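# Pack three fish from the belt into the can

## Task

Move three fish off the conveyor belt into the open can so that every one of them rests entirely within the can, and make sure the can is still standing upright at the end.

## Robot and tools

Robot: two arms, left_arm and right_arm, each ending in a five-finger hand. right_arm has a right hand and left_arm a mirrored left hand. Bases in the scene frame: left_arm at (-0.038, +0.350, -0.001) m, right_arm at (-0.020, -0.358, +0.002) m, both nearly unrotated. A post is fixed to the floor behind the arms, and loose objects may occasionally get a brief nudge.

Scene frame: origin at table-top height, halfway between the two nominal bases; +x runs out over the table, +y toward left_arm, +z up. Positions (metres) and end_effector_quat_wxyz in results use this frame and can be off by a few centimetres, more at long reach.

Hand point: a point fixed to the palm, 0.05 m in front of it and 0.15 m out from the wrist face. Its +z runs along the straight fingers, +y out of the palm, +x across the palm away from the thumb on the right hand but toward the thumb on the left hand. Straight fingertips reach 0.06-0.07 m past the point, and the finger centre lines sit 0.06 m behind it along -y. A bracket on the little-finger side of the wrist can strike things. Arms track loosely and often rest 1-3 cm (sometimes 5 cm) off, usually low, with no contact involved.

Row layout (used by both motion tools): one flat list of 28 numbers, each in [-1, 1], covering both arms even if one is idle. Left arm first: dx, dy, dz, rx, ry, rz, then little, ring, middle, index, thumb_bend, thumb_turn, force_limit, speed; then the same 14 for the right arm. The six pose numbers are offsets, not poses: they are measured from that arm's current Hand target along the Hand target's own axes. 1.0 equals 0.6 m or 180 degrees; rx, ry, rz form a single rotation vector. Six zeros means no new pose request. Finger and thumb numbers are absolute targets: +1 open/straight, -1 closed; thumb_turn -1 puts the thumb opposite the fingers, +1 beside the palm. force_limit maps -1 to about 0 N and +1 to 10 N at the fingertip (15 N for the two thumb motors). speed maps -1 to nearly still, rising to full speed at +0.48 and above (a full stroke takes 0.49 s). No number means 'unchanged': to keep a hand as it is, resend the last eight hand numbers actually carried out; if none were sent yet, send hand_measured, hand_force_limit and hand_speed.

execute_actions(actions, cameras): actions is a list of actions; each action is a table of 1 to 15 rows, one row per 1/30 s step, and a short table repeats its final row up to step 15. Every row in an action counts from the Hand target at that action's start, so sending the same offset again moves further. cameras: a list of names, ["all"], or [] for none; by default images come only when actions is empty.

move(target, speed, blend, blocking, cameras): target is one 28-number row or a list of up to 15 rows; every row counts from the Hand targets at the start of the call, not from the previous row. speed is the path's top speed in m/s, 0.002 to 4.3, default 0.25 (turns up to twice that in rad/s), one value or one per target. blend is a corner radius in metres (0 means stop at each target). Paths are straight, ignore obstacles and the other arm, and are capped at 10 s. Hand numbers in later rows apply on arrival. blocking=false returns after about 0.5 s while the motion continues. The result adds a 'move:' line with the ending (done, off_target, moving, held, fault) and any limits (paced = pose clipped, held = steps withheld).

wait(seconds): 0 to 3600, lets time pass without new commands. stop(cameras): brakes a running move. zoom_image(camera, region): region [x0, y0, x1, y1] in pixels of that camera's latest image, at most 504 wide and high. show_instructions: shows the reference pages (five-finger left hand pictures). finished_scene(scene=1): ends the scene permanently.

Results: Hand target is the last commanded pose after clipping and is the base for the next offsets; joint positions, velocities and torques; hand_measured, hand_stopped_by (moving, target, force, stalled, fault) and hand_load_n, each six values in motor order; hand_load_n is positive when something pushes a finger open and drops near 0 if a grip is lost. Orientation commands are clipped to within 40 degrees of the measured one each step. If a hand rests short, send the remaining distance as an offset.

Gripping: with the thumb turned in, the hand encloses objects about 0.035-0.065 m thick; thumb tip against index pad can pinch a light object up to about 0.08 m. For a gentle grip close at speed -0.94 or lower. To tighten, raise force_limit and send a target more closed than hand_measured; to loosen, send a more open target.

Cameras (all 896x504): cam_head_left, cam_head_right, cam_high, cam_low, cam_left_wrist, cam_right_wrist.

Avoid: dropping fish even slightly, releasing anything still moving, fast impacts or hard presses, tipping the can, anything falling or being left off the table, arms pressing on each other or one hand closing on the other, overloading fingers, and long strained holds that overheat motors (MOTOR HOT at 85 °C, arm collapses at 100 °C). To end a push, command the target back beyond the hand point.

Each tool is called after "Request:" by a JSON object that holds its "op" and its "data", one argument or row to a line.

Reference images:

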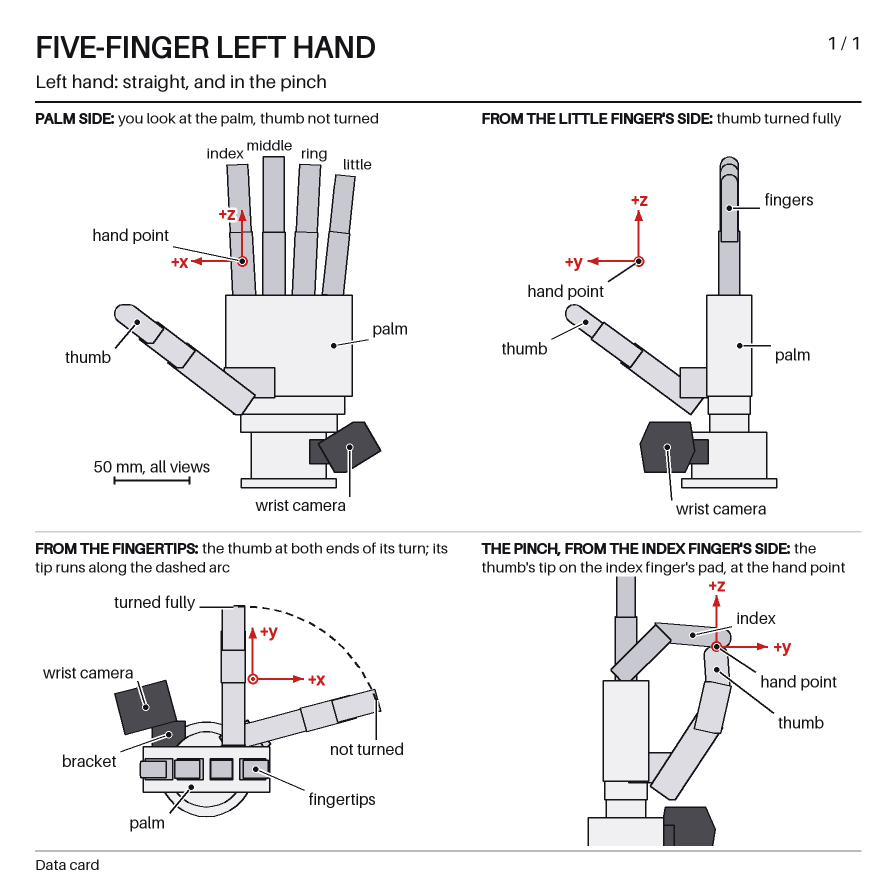

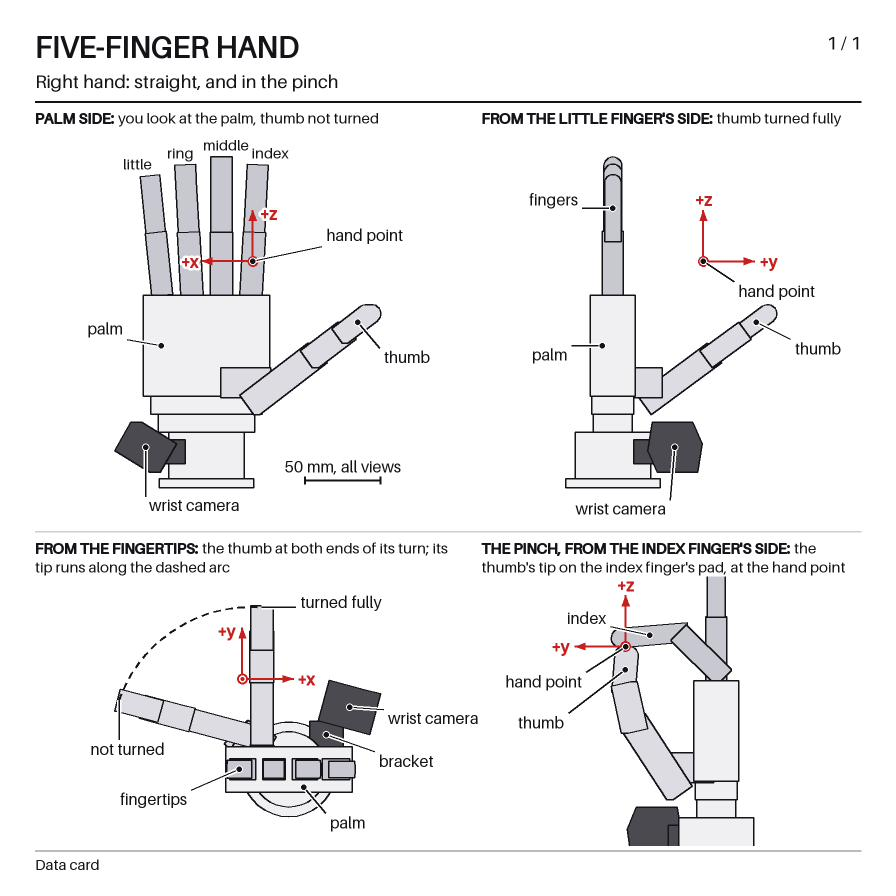

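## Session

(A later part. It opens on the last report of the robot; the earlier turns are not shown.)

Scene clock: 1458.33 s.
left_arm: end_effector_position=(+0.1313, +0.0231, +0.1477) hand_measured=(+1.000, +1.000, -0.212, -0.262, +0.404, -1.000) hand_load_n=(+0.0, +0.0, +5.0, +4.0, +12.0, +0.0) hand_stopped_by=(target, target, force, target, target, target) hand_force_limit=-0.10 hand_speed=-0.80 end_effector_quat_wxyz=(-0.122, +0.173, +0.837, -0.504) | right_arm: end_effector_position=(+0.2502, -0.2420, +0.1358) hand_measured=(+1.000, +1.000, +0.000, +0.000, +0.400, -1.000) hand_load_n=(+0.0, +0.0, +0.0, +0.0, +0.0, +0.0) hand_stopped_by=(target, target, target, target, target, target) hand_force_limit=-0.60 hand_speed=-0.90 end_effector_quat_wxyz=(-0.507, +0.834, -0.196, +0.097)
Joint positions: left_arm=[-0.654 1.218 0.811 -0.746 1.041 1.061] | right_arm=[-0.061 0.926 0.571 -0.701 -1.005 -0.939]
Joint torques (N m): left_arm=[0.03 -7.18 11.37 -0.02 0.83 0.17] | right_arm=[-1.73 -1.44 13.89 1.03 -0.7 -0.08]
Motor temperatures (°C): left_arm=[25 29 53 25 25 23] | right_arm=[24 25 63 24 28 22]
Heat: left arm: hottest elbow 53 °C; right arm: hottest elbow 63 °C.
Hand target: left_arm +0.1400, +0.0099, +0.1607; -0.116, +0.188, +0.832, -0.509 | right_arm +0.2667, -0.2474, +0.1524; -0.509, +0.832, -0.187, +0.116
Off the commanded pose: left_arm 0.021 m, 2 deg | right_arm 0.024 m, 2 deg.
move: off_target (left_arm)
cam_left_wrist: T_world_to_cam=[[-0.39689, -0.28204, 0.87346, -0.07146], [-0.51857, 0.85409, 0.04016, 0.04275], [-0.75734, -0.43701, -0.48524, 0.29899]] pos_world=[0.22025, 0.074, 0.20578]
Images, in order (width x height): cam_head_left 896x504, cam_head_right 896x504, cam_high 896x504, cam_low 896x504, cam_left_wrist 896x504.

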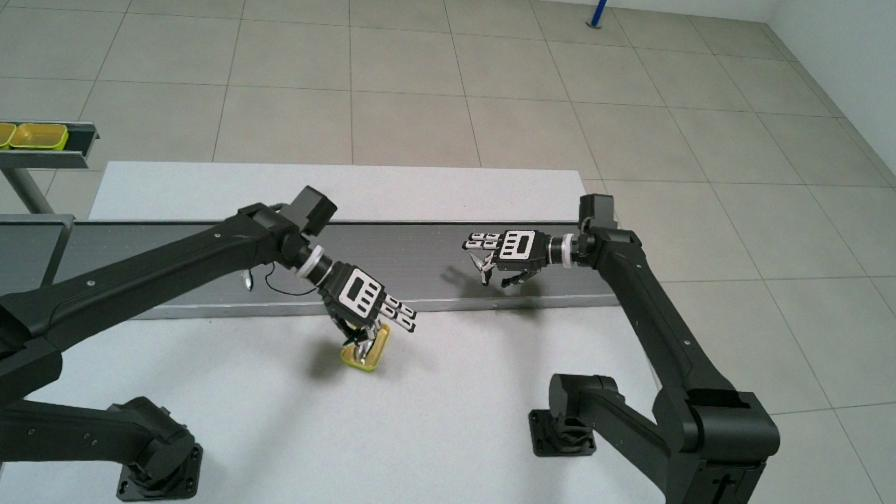

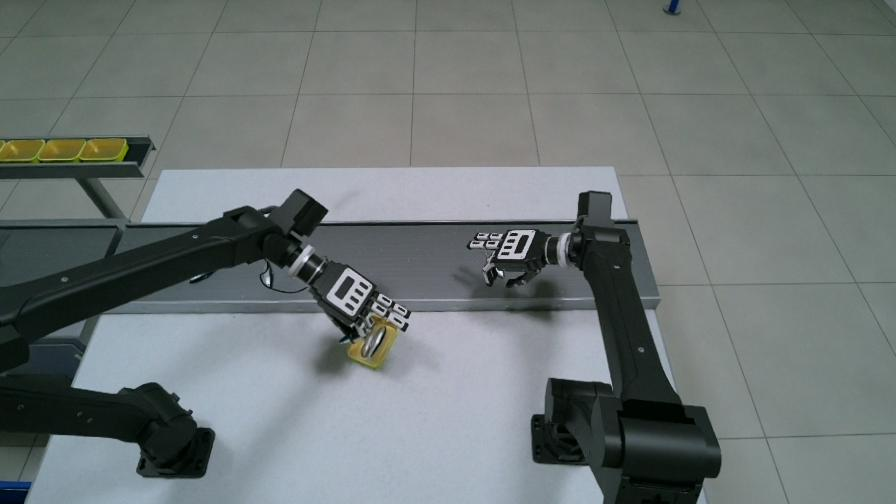

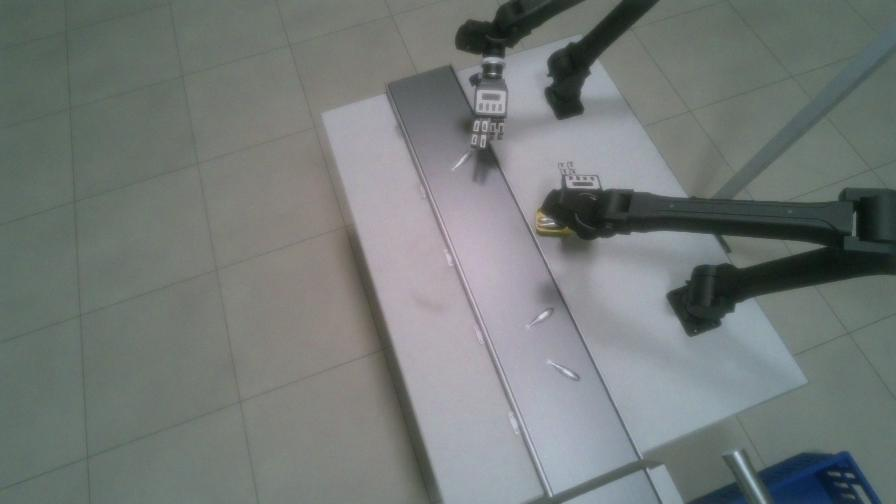

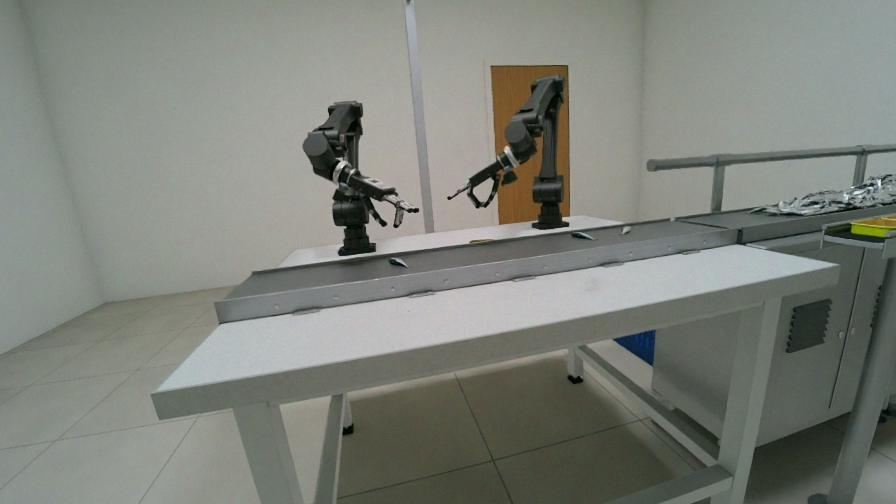

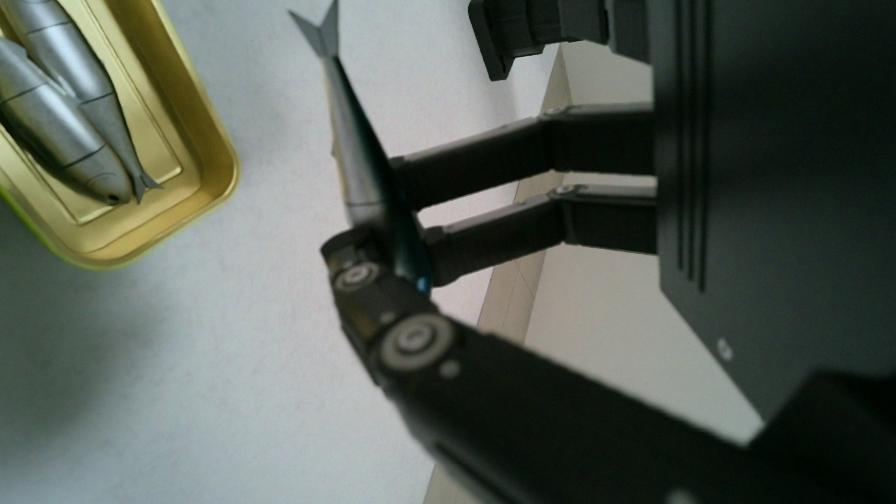

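Request:
{"op": "zoom_image", "data": {
  "camera": "cam_left_wrist",
  "region": [0, 0, 350, 300]
}}

Scaled by 1.440.

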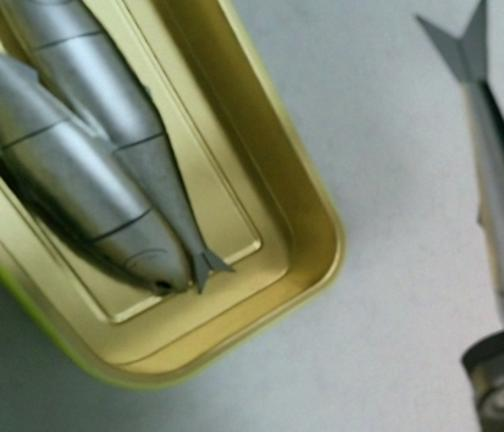

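Request:
{"op": "zoom_image", "data": {
  "camera": "cam_head_left",
  "region": [310, 240, 450, 380]
}}

Request:
{"op": "zoom_image", "data": {
  "camera": "cam_head_right",
  "region": [310, 240, 450, 380]
}}

Scaled by 3.600.

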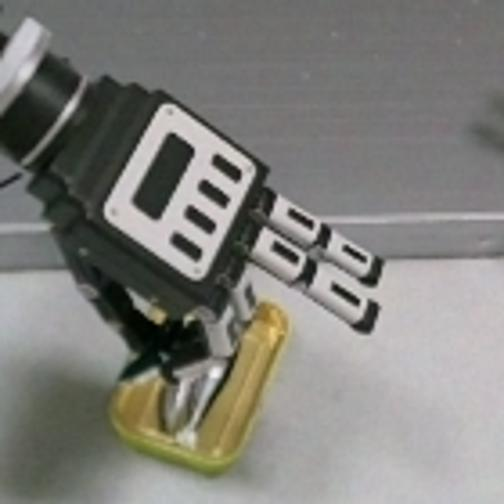

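Scaled by 3.600.

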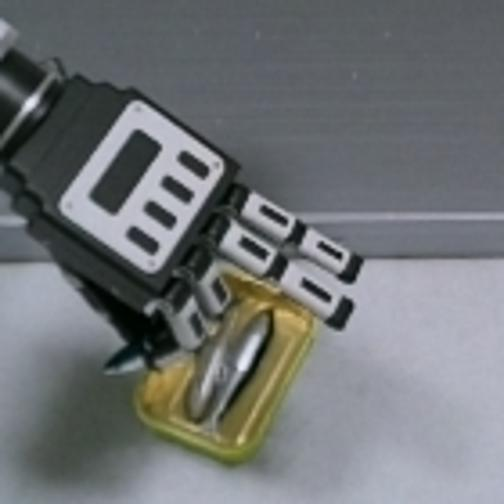

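Request:
{"op": "move", "data": {
  "target": [-0.0331,0.1173,0.0856,0,0,0,1,1,-0.214,-0.262,0.4,-1,-0.1,-0.8,0,0,0,0,0,0,1,1,0,0,0.4,-1,-0.6,-0.9],
  "speed": 0.12,
  "cameras": ["cam_left_wrist","cam_head_right"]
}}

Request:
{"op": "zoom_image", "data": {
  "camera": "cam_left_wrist",
  "region": [150, 0, 500, 350]
}}

Scene clock: 1508.93 s.
left_arm: end_effector_position=(+0.1576, -0.0096, +0.0827) hand_measured=(+1.000, +1.000, -0.212, -0.262, +0.404, -1.000) hand_load_n=(+0.0, +0.0, +5.5, +4.0, +12.0, +0.0) hand_stopped_by=(target, target, force, target, target, target) hand_force_limit=-0.10 hand_speed=-0.80 end_effector_quat_wxyz=(-0.107, +0.190, +0.830, -0.514) | right_arm: end_effector_position=(+0.2502, -0.2420, +0.1358) hand_measured=(+1.000, +1.000, +0.000, +0.000, +0.400, -1.000) hand_load_n=(+0.0, -0.5, +0.0, +0.0, +0.0, +0.0) hand_stopped_by=(target, target, target, target, target, target) hand_force_limit=-0.60 hand_speed=-0.90 end_effector_quat_wxyz=(-0.507, +0.834, -0.196, +0.097)
Joint positions: left_arm=[-0.677 1.41 0.781 -0.457 1.038 1.041] | right_arm=[-0.061 0.926 0.571 -0.701 -1.005 -0.939]
Joint torques (N m): left_arm=[0.09 -10.11 6.64 1.39 0.5 -0.03] | right_arm=[-1.9 -1.14 13.91 0.99 -0.69 -0.06]
Motor temperatures (°C): left_arm=[25 28 56 25 26 23] | right_arm=[24 25 66 24 28 22]
Heat: left arm: hottest elbow 56 °C; right arm: hottest elbow 66 °C.
Hand target: left_arm +0.1519, -0.0110, +0.0746; -0.116, +0.188, +0.832, -0.509 | right_arm +0.2667, -0.2474, +0.1524; -0.509, +0.832, -0.187, +0.116
Off the commanded pose: left_arm 0.010 m, 1 deg | right_arm 0.024 m, 2 deg.
move: done
cam_left_wrist: T_world_to_cam=[[-0.43217, -0.24858, 0.86686, -0.007], [-0.50841, 0.86109, -0.00654, 0.08927], [-0.74482, -0.44354, -0.49852, 0.27212]] pos_world=[0.24504, 0.04208, 0.14231]
Images, in order (width x height): cam_head_right 896x504, cam_left_wrist 896x504.

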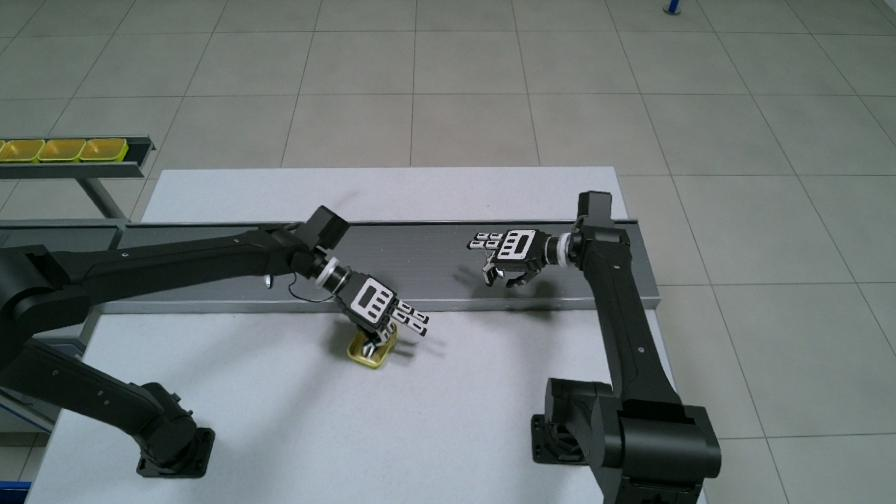

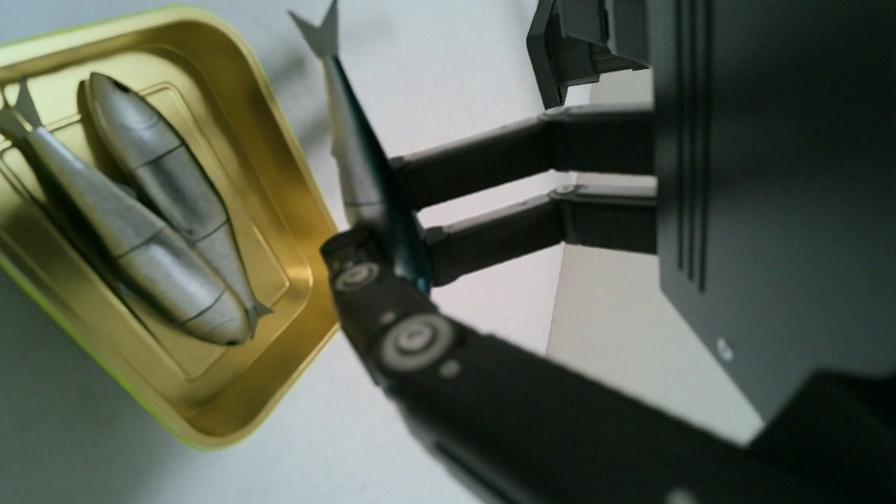

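Scaled by 1.440.

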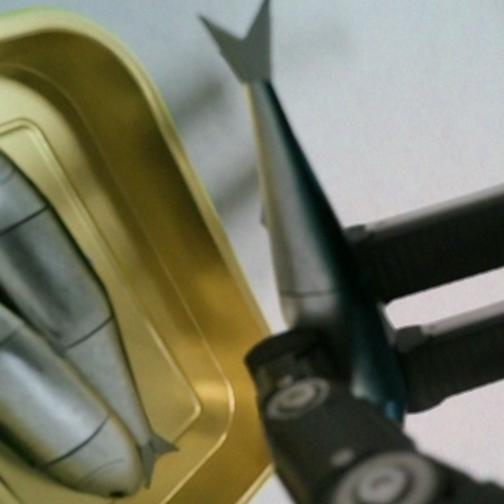

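Request:
{"op": "zoom_image", "data": {
  "camera": "cam_head_right",
  "region": [330, 270, 450, 380]
}}

Scaled by 4.200.

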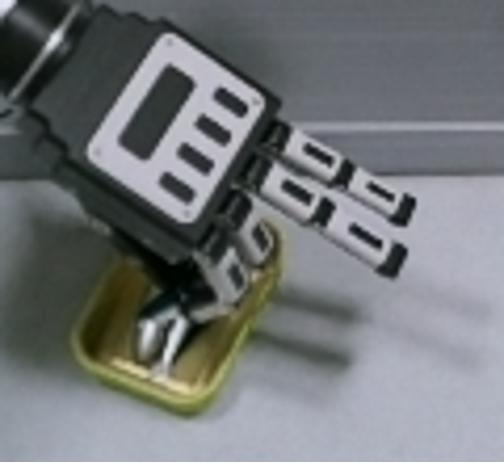

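Request:
{"op": "move", "data": {
  "target": [0,0.0393,0.0257,0,0,0,1,1,-0.214,-0.262,0.4,-1,-0.1,-0.8,0,0,0,0,0,0,1,1,0,0,0.4,-1,-0.6,-0.9],
  "speed": 0.06,
  "cameras": ["cam_left_wrist","cam_head_right","cam_head_left"]
}}

Request:
{"op": "zoom_image", "data": {
  "camera": "cam_left_wrist",
  "region": [150, 0, 500, 350]
}}

Request:
{"op": "zoom_image", "data": {
  "camera": "cam_head_right",
  "region": [330, 270, 450, 380]
}}

Request:
{"op": "zoom_image", "data": {
  "camera": "cam_head_left",
  "region": [330, 270, 450, 380]
}}

Scene clock: 1557.57 s.
left_arm: end_effector_position=(+0.1573, -0.0133, +0.0560) hand_measured=(+1.000, +1.000, -0.212, -0.262, +0.404, -1.000) hand_load_n=(+0.0, +0.0, +5.0, +4.0, +12.0, +0.0) hand_stopped_by=(target, target, force, target, target, target) hand_force_limit=-0.10 hand_speed=-0.80 end_effector_quat_wxyz=(-0.106, +0.191, +0.829, -0.515) | right_arm: end_effector_position=(+0.2502, -0.2420, +0.1358) hand_measured=(+1.000, +1.000, +0.000, +0.000, +0.400, -1.000) hand_load_n=(+0.0, +0.0, +0.0, +0.0, +0.0, +0.0) hand_stopped_by=(target, target, target, target, target, target) hand_force_limit=-0.60 hand_speed=-0.90 end_effector_quat_wxyz=(-0.507, +0.834, -0.196, +0.097)
Joint positions: left_arm=[-0.685 1.466 0.749 -0.354 1.035 1.027] | right_arm=[-0.061 0.926 0.571 -0.701 -1.005 -0.939]
Joint torques (N m): left_arm=[0.21 -10.23 6.15 1.07 0.57 -0.03] | right_arm=[-1.73 -1.32 13.83 1.05 -0.7 -0.07]
Motor temperatures (°C): left_arm=[25 28 45 25 25 23] | right_arm=[24 25 67 23 28 22]
Heat: left arm: hottest elbow 45 °C; right arm: hottest elbow 67 °C.
Hand target: left_arm +0.1506, -0.0138, +0.0466; -0.116, +0.188, +0.832, -0.509 | right_arm +0.2667, -0.2474, +0.1524; -0.509, +0.832, -0.187, +0.116
Off the commanded pose: left_arm 0.012 m, 1 deg | right_arm 0.024 m, 2 deg.
move: off_target (left_arm)
cam_left_wrist: T_world_to_cam=[[-0.4343, -0.2464, 0.86641, 0.01548], [-0.50824, 0.86116, -0.00986, 0.09232], [-0.74369, -0.44463, -0.49923, 0.25681]] pos_world=[0.24463, 0.03849, 0.11571]
Images, in order (width x height): cam_head_left 896x504, cam_head_right 896x504, cam_left_wrist 896x504.

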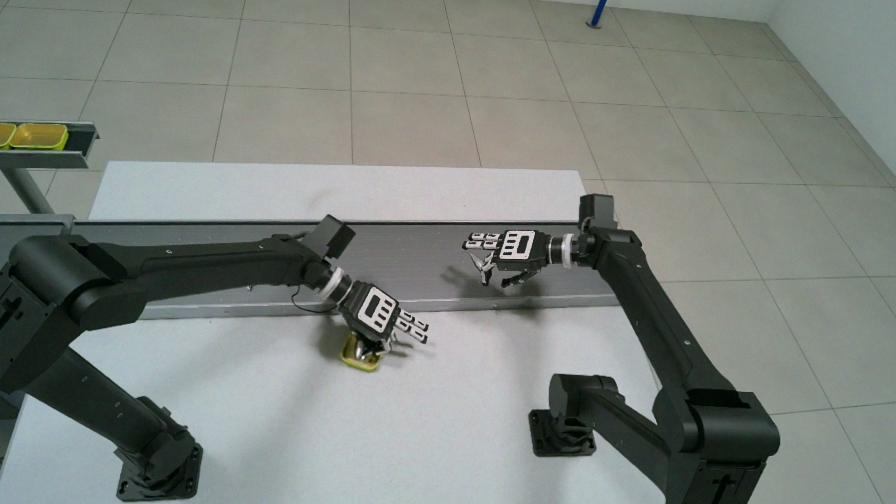

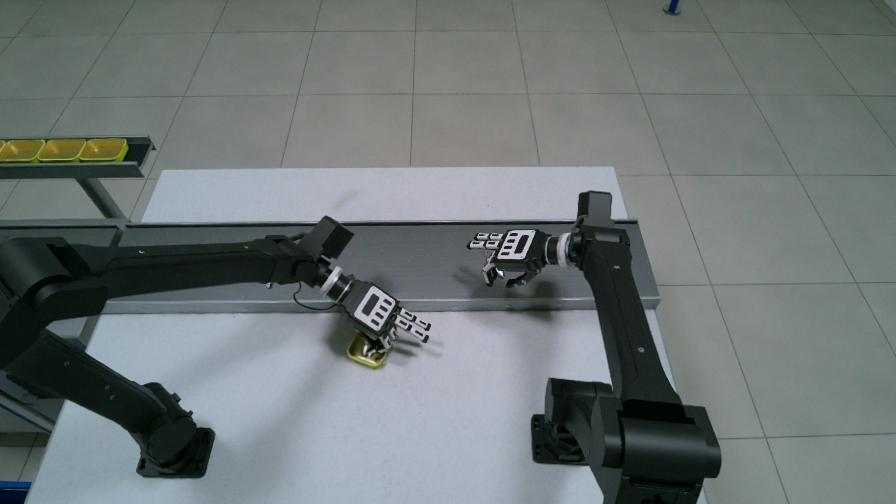

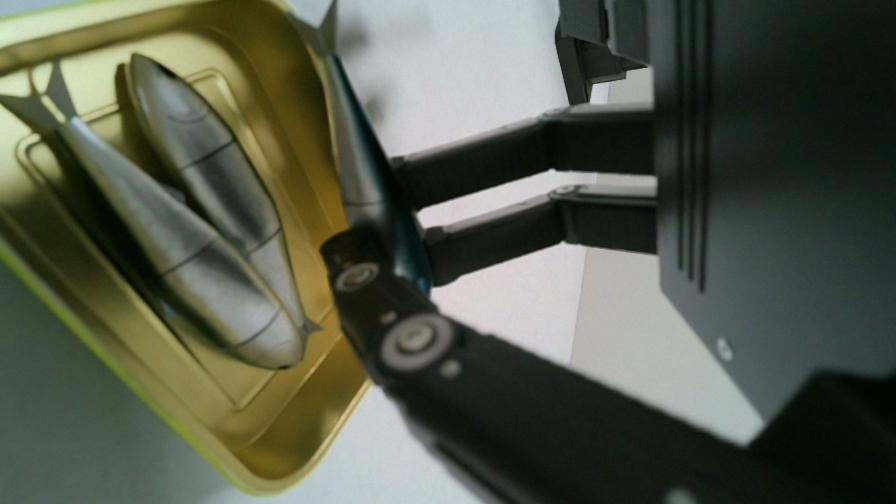

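Scaled by 1.440.

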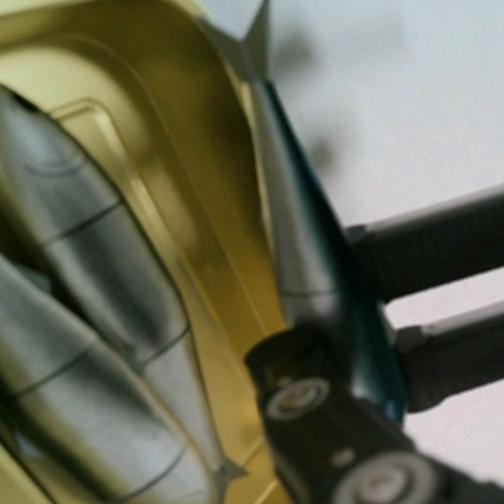

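Scaled by 4.200.

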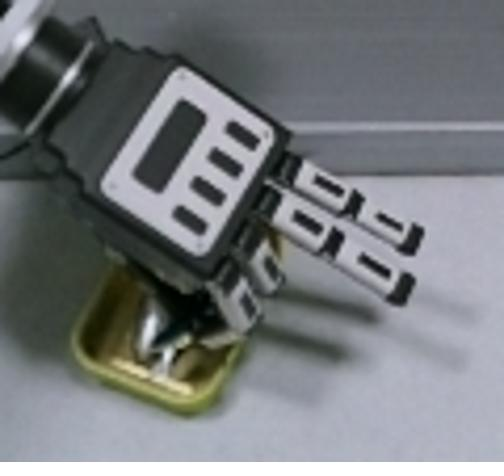

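Scaled by 4.200.

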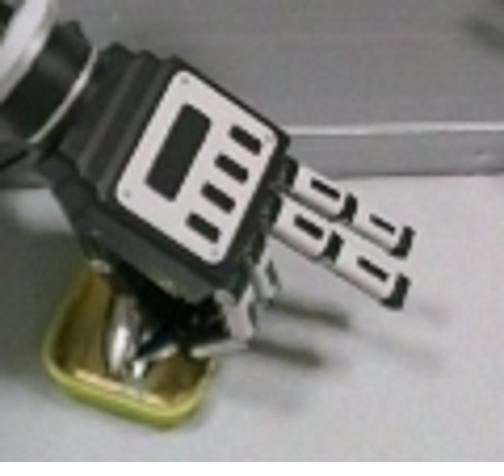

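Request:
{"op": "move", "data": {
  "target": [0.005,0.0222,0.0151,0,0,0,1,1,-0.214,-0.262,0.4,-1,-0.1,-0.8,0,0,0,0,0,0,1,1,0,0,0.4,-1,-0.6,-0.9],
  "speed": 0.04,
  "cameras": ["cam_left_wrist","cam_head_right","cam_low"]
}}

Request:
{"op": "zoom_image", "data": {
  "camera": "cam_low",
  "region": [400, 170, 560, 270]
}}

Request:
{"op": "zoom_image", "data": {
  "camera": "cam_head_right",
  "region": [330, 270, 450, 380]
}}

Scene clock: 1620.03 s.
left_arm: end_effector_position=(+0.1544, -0.0142, +0.0404) hand_measured=(+1.000, +1.000, -0.212, -0.262, +0.404, -1.000) hand_load_n=(+0.0, +0.0, +5.0, +4.0, +12.0, +0.0) hand_stopped_by=(target, target, force, target, target, target) hand_force_limit=-0.10 hand_speed=-0.80 end_effector_quat_wxyz=(-0.106, +0.191, +0.829, -0.515) | right_arm: end_effector_position=(+0.2502, -0.2420, +0.1358) hand_measured=(+1.000, +1.000, +0.000, +0.000, +0.400, -1.000) hand_load_n=(+0.0, +0.0, +0.0, +0.0, +0.0, +0.0) hand_stopped_by=(target, target, target, target, target, target) hand_force_limit=-0.60 hand_speed=-0.90 end_effector_quat_wxyz=(-0.507, +0.834, -0.196, +0.097)
Joint positions: left_arm=[-0.692 1.495 0.725 -0.288 1.032 1.014] | right_arm=[-0.061 0.926 0.571 -0.701 -1.005 -0.939]
Joint torques (N m): left_arm=[0.26 -10.29 5.83 1.28 0.49 -0.01] | right_arm=[-1.85 -1.32 13.93 1.03 -0.69 -0.07]
Motor temperatures (°C): left_arm=[25 28 42 25 25 23] | right_arm=[24 25 68 23 29 22]
Heat: left arm: hottest elbow 42 °C; right arm: hottest elbow 68 °C.
Hand target: left_arm +0.1470, -0.0143, +0.0306; -0.116, +0.188, +0.832, -0.509 | right_arm +0.2667, -0.2474, +0.1524; -0.509, +0.832, -0.187, +0.116
Off the commanded pose: left_arm 0.012 m, 1 deg | right_arm 0.024 m, 2 deg.
move: off_target (left_arm)
cam_left_wrist: T_world_to_cam=[[-0.43483, -0.24595, 0.86627, 0.02762], [-0.50863, 0.86091, -0.01088, 0.09154], [-0.74311, -0.44535, -0.49945, 0.24634]] pos_world=[0.24163, 0.0377, 0.10011]
Images, in order (width x height): cam_head_right 896x504, cam_low 896x504, cam_left_wrist 896x504.

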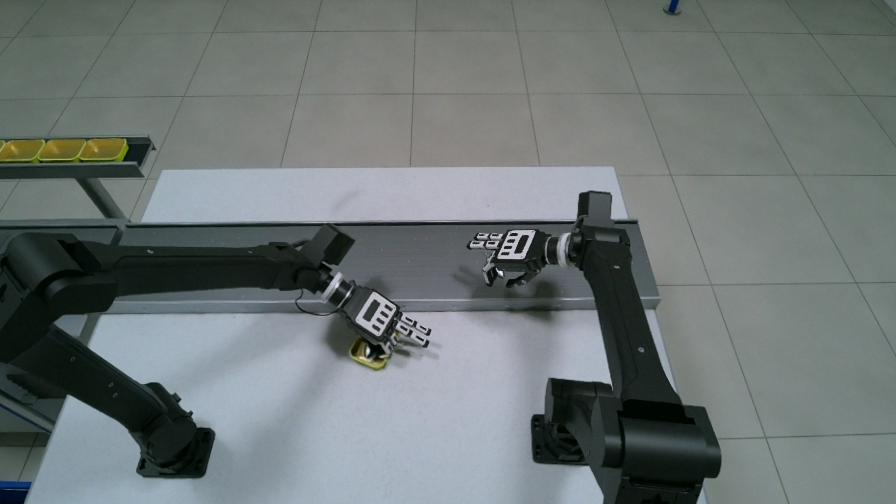

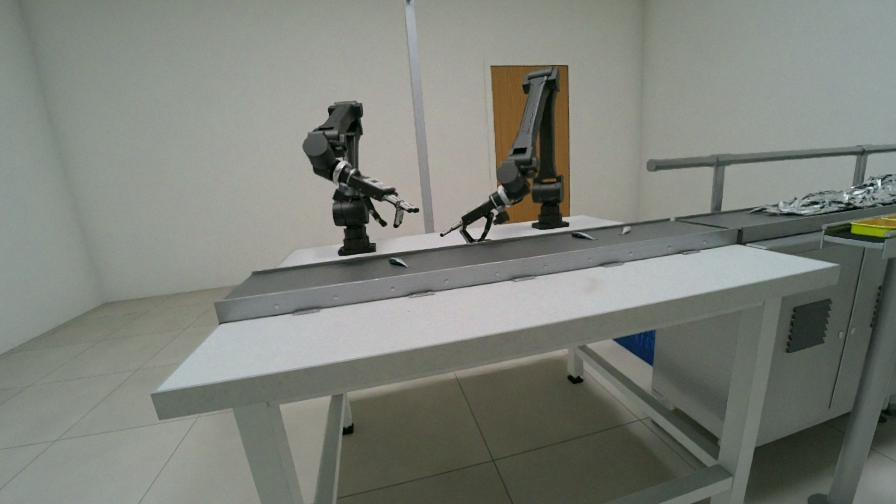

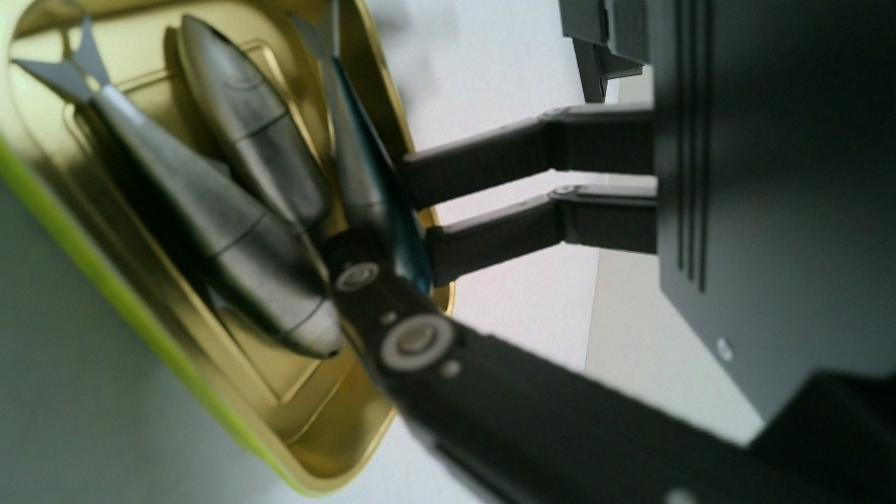

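Scaled by 3.150.

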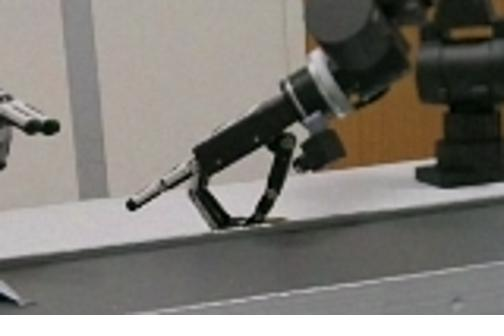

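Scaled by 4.200.

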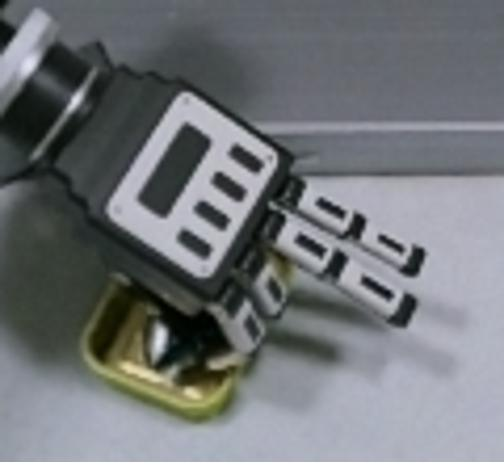

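Request:
{"op": "move", "data": {
  "target": [0,0.0049,0.0053,0,0,0,1,1,-0.214,-0.262,0.4,-1,-0.1,-0.8,0,0,0,0,0,0,1,1,0,0,0.4,-1,-0.6,-0.9],
  "speed": 0.03,
  "cameras": ["cam_left_wrist"]
}}

Scene clock: 1637.30 s.
left_arm: end_effector_position=(+0.1554, -0.0168, +0.0384) hand_measured=(+1.000, +1.000, -0.212, -0.262, +0.404, -1.000) hand_load_n=(+0.0, +0.0, +5.0, +4.0, +12.0, +0.0) hand_stopped_by=(target, target, force, target, target, target) hand_force_limit=-0.10 hand_speed=-0.80 end_effector_quat_wxyz=(-0.103, +0.192, +0.828, -0.516) | right_arm: end_effector_position=(+0.2502, -0.2420, +0.1358) hand_measured=(+1.000, +1.000, +0.000, +0.000, +0.400, -1.000) hand_load_n=(+0.0, +0.0, +0.0, +0.0, +0.0, +0.0) hand_stopped_by=(target, target, target, target, target, target) hand_force_limit=-0.60 hand_speed=-0.90 end_effector_quat_wxyz=(-0.507, +0.834, -0.196, +0.097)
Joint positions: left_arm=[-0.696 1.503 0.725 -0.269 1.03 1.008] | right_arm=[-0.061 0.926 0.571 -0.701 -1.005 -0.939]
Joint torques (N m): left_arm=[-0.03 -9.88 5.68 1.48 0.48 0] | right_arm=[-1.79 -1.26 13.83 0.99 -0.69 -0.07]
Motor temperatures (°C): left_arm=[25 29 40 25 25 23] | right_arm=[24 25 69 23 29 22]
Heat: left arm: hottest elbow 40 °C; right arm: hottest elbow 69 °C.
Hand target: left_arm +0.1464, -0.0157, +0.0266; -0.116, +0.188, +0.832, -0.509 | right_arm +0.2667, -0.2474, +0.1524; -0.509, +0.832, -0.187, +0.116
Off the commanded pose: left_arm 0.015 m, 2 deg | right_arm 0.024 m, 2 deg.
move: off_target (left_arm)
cam_left_wrist: T_world_to_cam=[[-0.4384, -0.24246, 0.86546, 0.02975], [-0.50875, 0.86075, -0.01657, 0.09456], [-0.74093, -0.44757, -0.50071, 0.24464]] pos_world=[0.24241, 0.03531, 0.09831]

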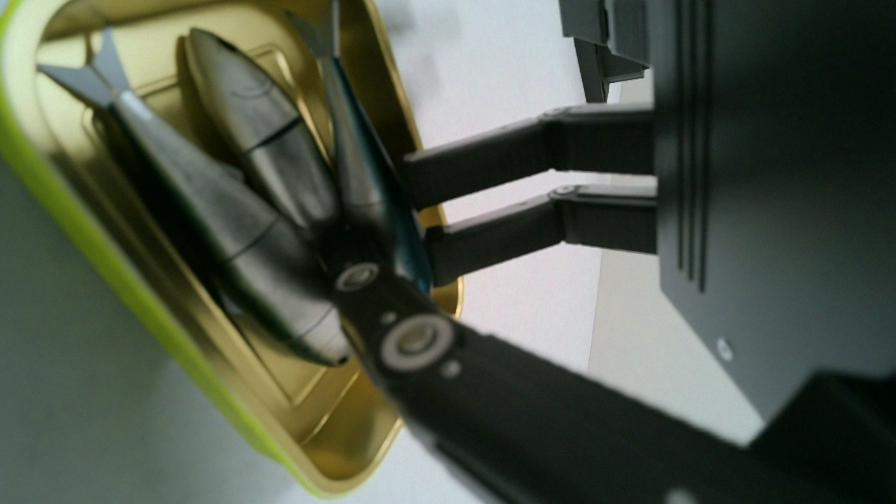

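Request:
{"op": "execute_actions", "data": {
  "actions": [
    [[0,0,0,0,0,0,1,1,-0.12,-0.17,0.4,-1,-0.1,-0.9,0,0,0,0,0,0,1,1,0,0,0.4,-1,-0.6,-0.9]],
    [[0,0,0,0,0,0,1,1,-0.04,-0.08,0.4,-1,-0.1,-0.9,0,0,0,0,0,0,1,1,0,0,0.4,-1,-0.6,-0.9]]
  ],
  "cameras": ["cam_left_wrist"]
}}

Scene clock: 1642.73 s.
left_arm: end_effector_position=(+0.1553, -0.0169, +0.0384) hand_measured=(+1.000, +1.000, -0.040, -0.080, +0.400, -1.000) hand_load_n=(+0.0, +0.0, +0.0, -0.5, +0.0, +0.0) hand_stopped_by=(target, target, target, target, target, target) hand_force_limit=-0.10 hand_speed=-0.90 end_effector_quat_wxyz=(-0.104, +0.192, +0.828, -0.516) | right_arm: end_effector_position=(+0.2502, -0.2420, +0.1358) hand_measured=(+1.000, +1.000, +0.000, +0.000, +0.400, -1.000) hand_load_n=(+0.0, +0.0, +0.0, +0.0, +0.5, +0.0) hand_stopped_by=(target, target, target, target, target, target) hand_force_limit=-0.60 hand_speed=-0.90 end_effector_quat_wxyz=(-0.507, +0.834, -0.196, +0.097)
Joint positions: left_arm=[-0.696 1.503 0.725 -0.269 1.03 1.007] | right_arm=[-0.061 0.926 0.571 -0.701 -1.005 -0.939]
Joint torques (N m): left_arm=[0.44 -9.93 5.57 1.21 0.48 0.03] | right_arm=[-1.96 -1.38 13.86 1.06 -0.69 -0.08]
Motor temperatures (°C): left_arm=[25 29 40 25 25 23] | right_arm=[24 25 69 23 29 22]
Heat: left arm: hottest elbow 40 °C; right arm: hottest elbow 69 °C.
Hand target: left_arm +0.1464, -0.0157, +0.0266; -0.116, +0.188, +0.832, -0.509 | right_arm +0.2667, -0.2474, +0.1524; -0.509, +0.832, -0.187, +0.116
Off the commanded pose: left_arm 0.015 m, 2 deg | right_arm 0.024 m, 2 deg.
cam_left_wrist: T_world_to_cam=[[-0.43806, -0.24296, 0.86549, 0.0297], [-0.50882, 0.86073, -0.01591, 0.09455], [-0.74109, -0.44734, -0.50067, 0.2445]] pos_world=[0.24231, 0.03521, 0.09821]

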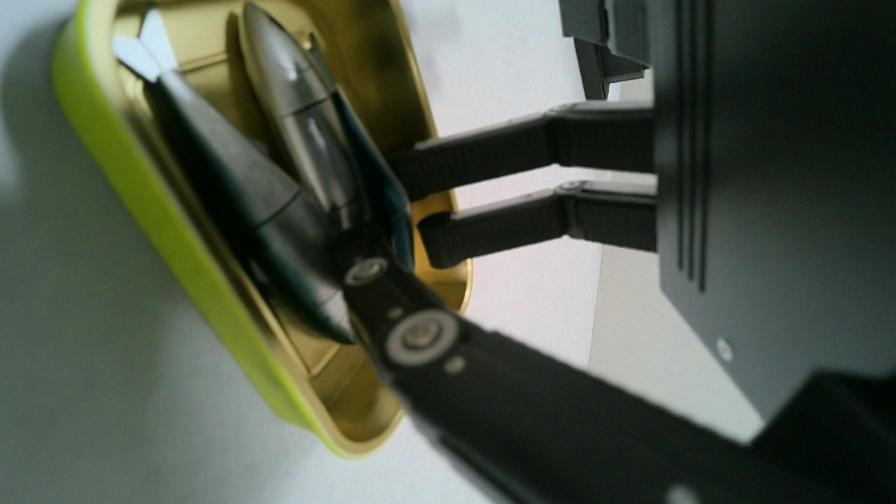

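Request:
{"op": "zoom_image", "data": {
  "camera": "cam_left_wrist",
  "region": [50, 0, 554, 400]
}}

Scaled by 1.000.

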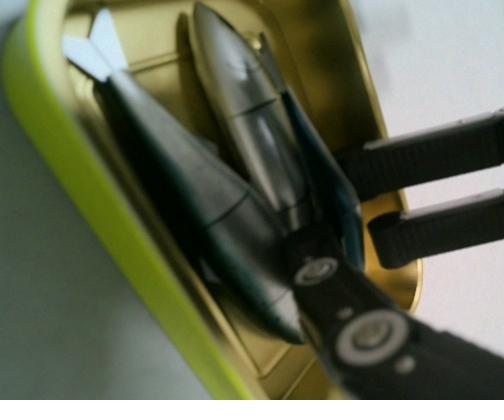

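Request:
{"op": "move", "data": {
  "target": [
    [-0.0105,-0.0318,-0.0145,0,0,0,1,1,-0.04,-0.08,0.4,-1,-0.1,-0.9,0,0,0,0,0,0,1,1,0,0,0.4,-1,-0.6,-0.9],
    [-0.0327,-0.1515,-0.0698,0,0,0,1,1,-0.04,-0.08,0.4,-1,-0.1,-0.9,0,0,0,0,0,0,1,1,0,0,0.4,-1,-0.6,-0.9]
  ],
  "speed": [0.03,0.08],
  "blend": [0.01,0],
  "cameras": ["cam_left_wrist","cam_head_left","cam_head_right"]
}}

Scene clock: 1659.70 s.
left_arm: end_effector_position=(+0.1533, -0.0152, +0.1076) hand_measured=(+1.000, +1.000, -0.040, -0.080, +0.400, -1.000) hand_load_n=(+0.0, +0.0, +0.0, +0.0, +0.0, +0.5) hand_stopped_by=(target, target, target, target, target, target) hand_force_limit=-0.10 hand_speed=-0.90 end_effector_quat_wxyz=(-0.130, +0.175, +0.837, -0.502) | right_arm: end_effector_position=(+0.2502, -0.2420, +0.1358) hand_measured=(+1.000, +1.000, +0.000, +0.000, +0.400, -1.000) hand_load_n=(+0.0, +0.0, +0.0, +0.0, +0.0, +0.0) hand_stopped_by=(target, target, target, target, target, target) hand_force_limit=-0.60 hand_speed=-0.90 end_effector_quat_wxyz=(-0.507, +0.834, -0.196, +0.097)
Joint positions: left_arm=[-0.696 1.392 0.847 -0.571 1.03 1.006] | right_arm=[-0.061 0.926 0.571 -0.701 -1.005 -0.939]
Joint torques (N m): left_arm=[0.21 -11.93 10.62 0.31 0.58 0.05] | right_arm=[-1.9 -1.26 13.89 1.01 -0.7 -0.08]
Motor temperatures (°C): left_arm=[25 28 40 25 25 23] | right_arm=[24 25 69 23 29 22]
Heat: left arm: hottest elbow 40 °C; right arm: hottest elbow 69 °C.
Hand target: left_arm +0.1624, -0.0277, +0.1265; -0.116, +0.188, +0.832, -0.509 | right_arm +0.2667, -0.2474, +0.1524; -0.509, +0.832, -0.187, +0.116
Off the commanded pose: left_arm 0.025 m, 2 deg | right_arm 0.024 m, 2 deg.
move: off_target (left_arm)
cam_left_wrist: T_world_to_cam=[[-0.39126, -0.28353, 0.87551, -0.03957], [-0.5084, 0.8596, 0.05118, 0.08586], [-0.7671, -0.42508, -0.48048, 0.28058]] pos_world=[0.2434, 0.03425, 0.16507]
Images, in order (width x height): cam_head_left 896x504, cam_head_right 896x504, cam_left_wrist 896x504.

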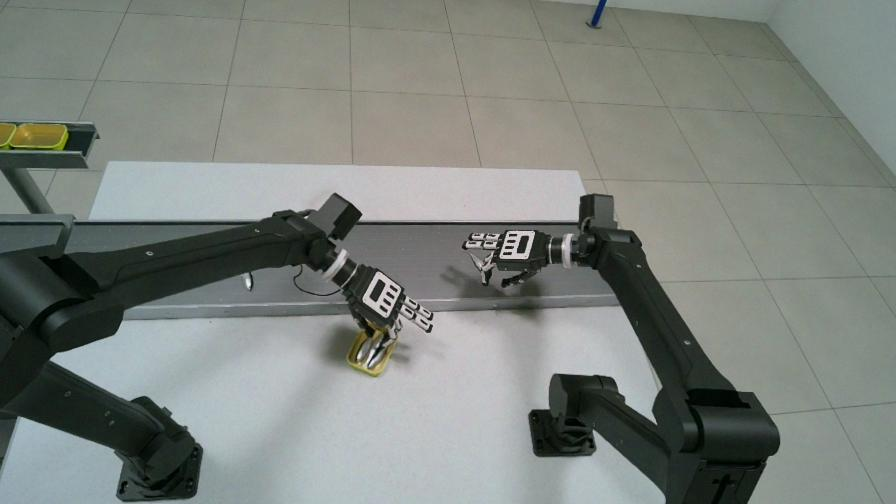

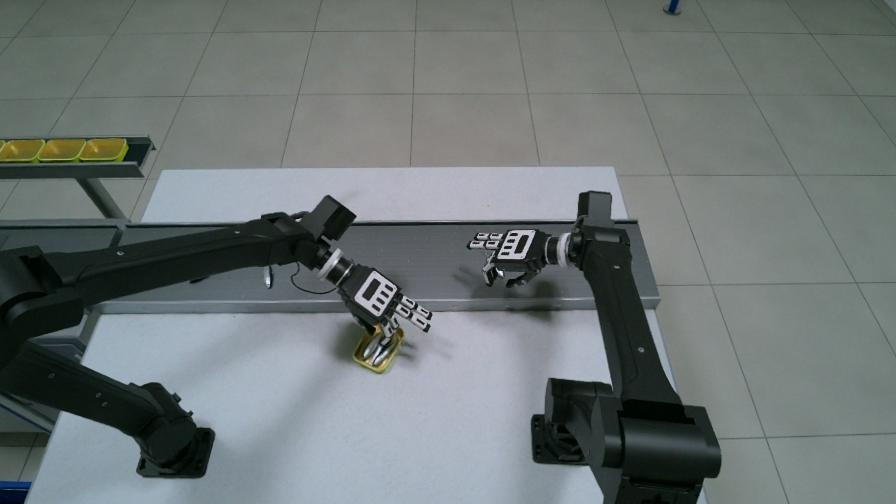

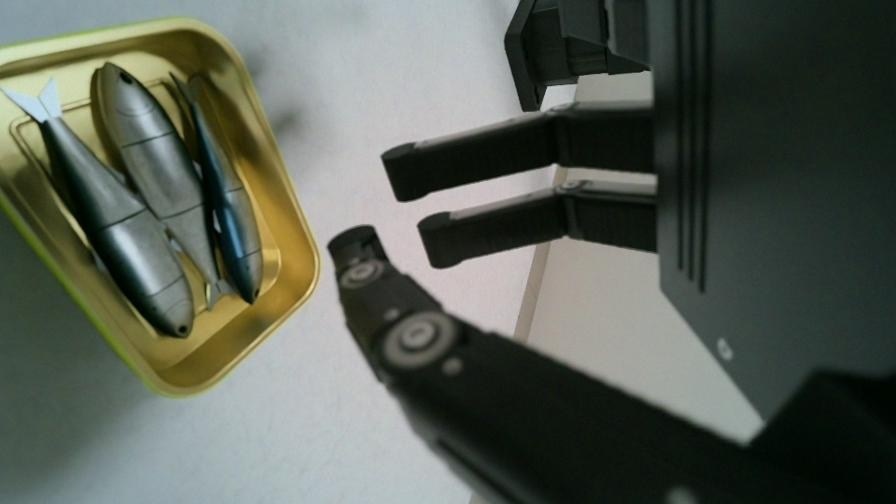

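Request:
{"op": "move", "data": {
  "target": [0,0,-0.22,0,0,0,1,1,-0.04,-0.08,0.4,-1,-0.1,-0.9,0,0,0,0,0,0,1,1,0,0,0.4,-1,-0.6,-0.9],
  "speed": 0.2,
  "cameras": ["cam_head_left","cam_head_right"]
}}

Request:
{"op": "zoom_image", "data": {
  "camera": "cam_head_right",
  "region": [320, 300, 440, 400]
}}

Scene clock: 1676.63 s.
left_arm: end_effector_position=(+0.1948, +0.0827, +0.1758) hand_measured=(+1.000, +1.000, -0.040, -0.080, +0.400, -1.000) hand_load_n=(+0.0, +0.0, +0.0, +0.0, +0.0, +0.0) hand_stopped_by=(target, target, target, target, target, target) hand_force_limit=-0.10 hand_speed=-0.90 end_effector_quat_wxyz=(-0.130, +0.184, +0.833, -0.505) | right_arm: end_effector_position=(+0.2502, -0.2420, +0.1358) hand_measured=(+1.000, +1.000, +0.000, +0.000, +0.400, -1.000) hand_load_n=(+0.0, +0.0, +0.0, +0.0, +0.0, +0.0) hand_stopped_by=(target, target, target, target, target, target) hand_force_limit=-0.60 hand_speed=-0.90 end_effector_quat_wxyz=(-0.507, +0.834, -0.196, +0.097)
Joint positions: left_arm=[-0.412 1.352 1.024 -1.313 1.095 1.614] | right_arm=[-0.061 0.926 0.571 -0.701 -1.005 -0.939]
Joint torques (N m): left_arm=[1.67 -9.29 11 -0.5 0.88 0.16] | right_arm=[-1.67 -1.38 13.91 1.05 -0.7 -0.08]
Motor temperatures (°C): left_arm=[25 29 44 25 25 22] | right_arm=[24 25 69 23 29 22]
Heat: left arm: hottest elbow 44 °C; right arm: hottest elbow 69 °C.
Hand target: left_arm +0.2133, +0.0783, +0.1866; -0.116, +0.188, +0.832, -0.509 | right_arm +0.2667, -0.2474, +0.1524; -0.509, +0.832, -0.187, +0.116
Off the commanded pose: left_arm 0.022 m, 2 deg | right_arm 0.024 m, 2 deg.
move: off_target (left_arm)

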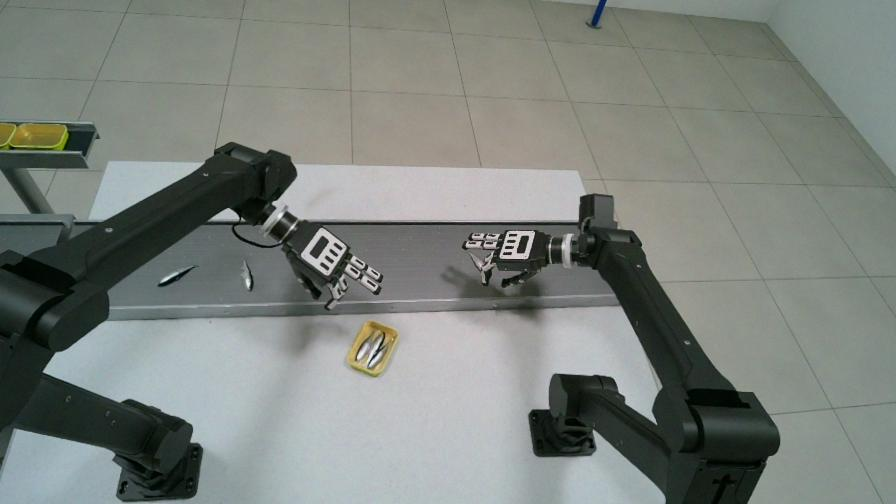

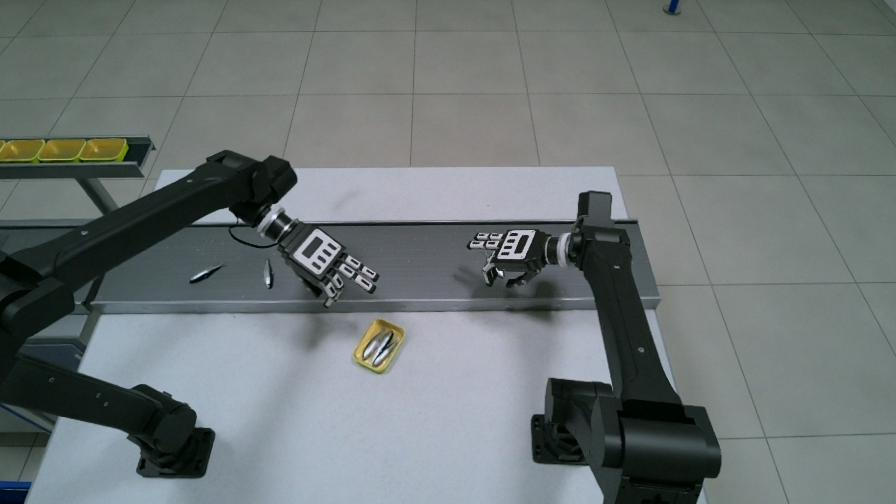

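Scaled by 4.200.

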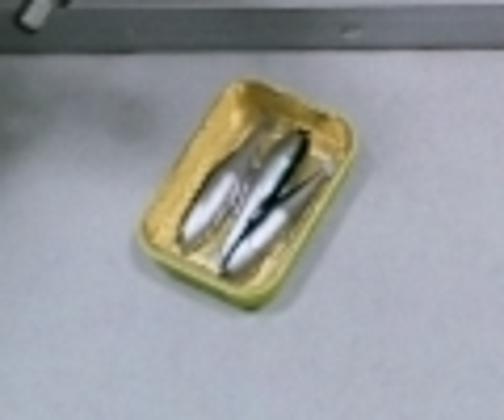

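Three fish lie inside the upright can, and the hands are clear of it.

Request:
{"op": "finished_scene", "data": {
  "scene": 1
}}

The scene is finished: the task was done.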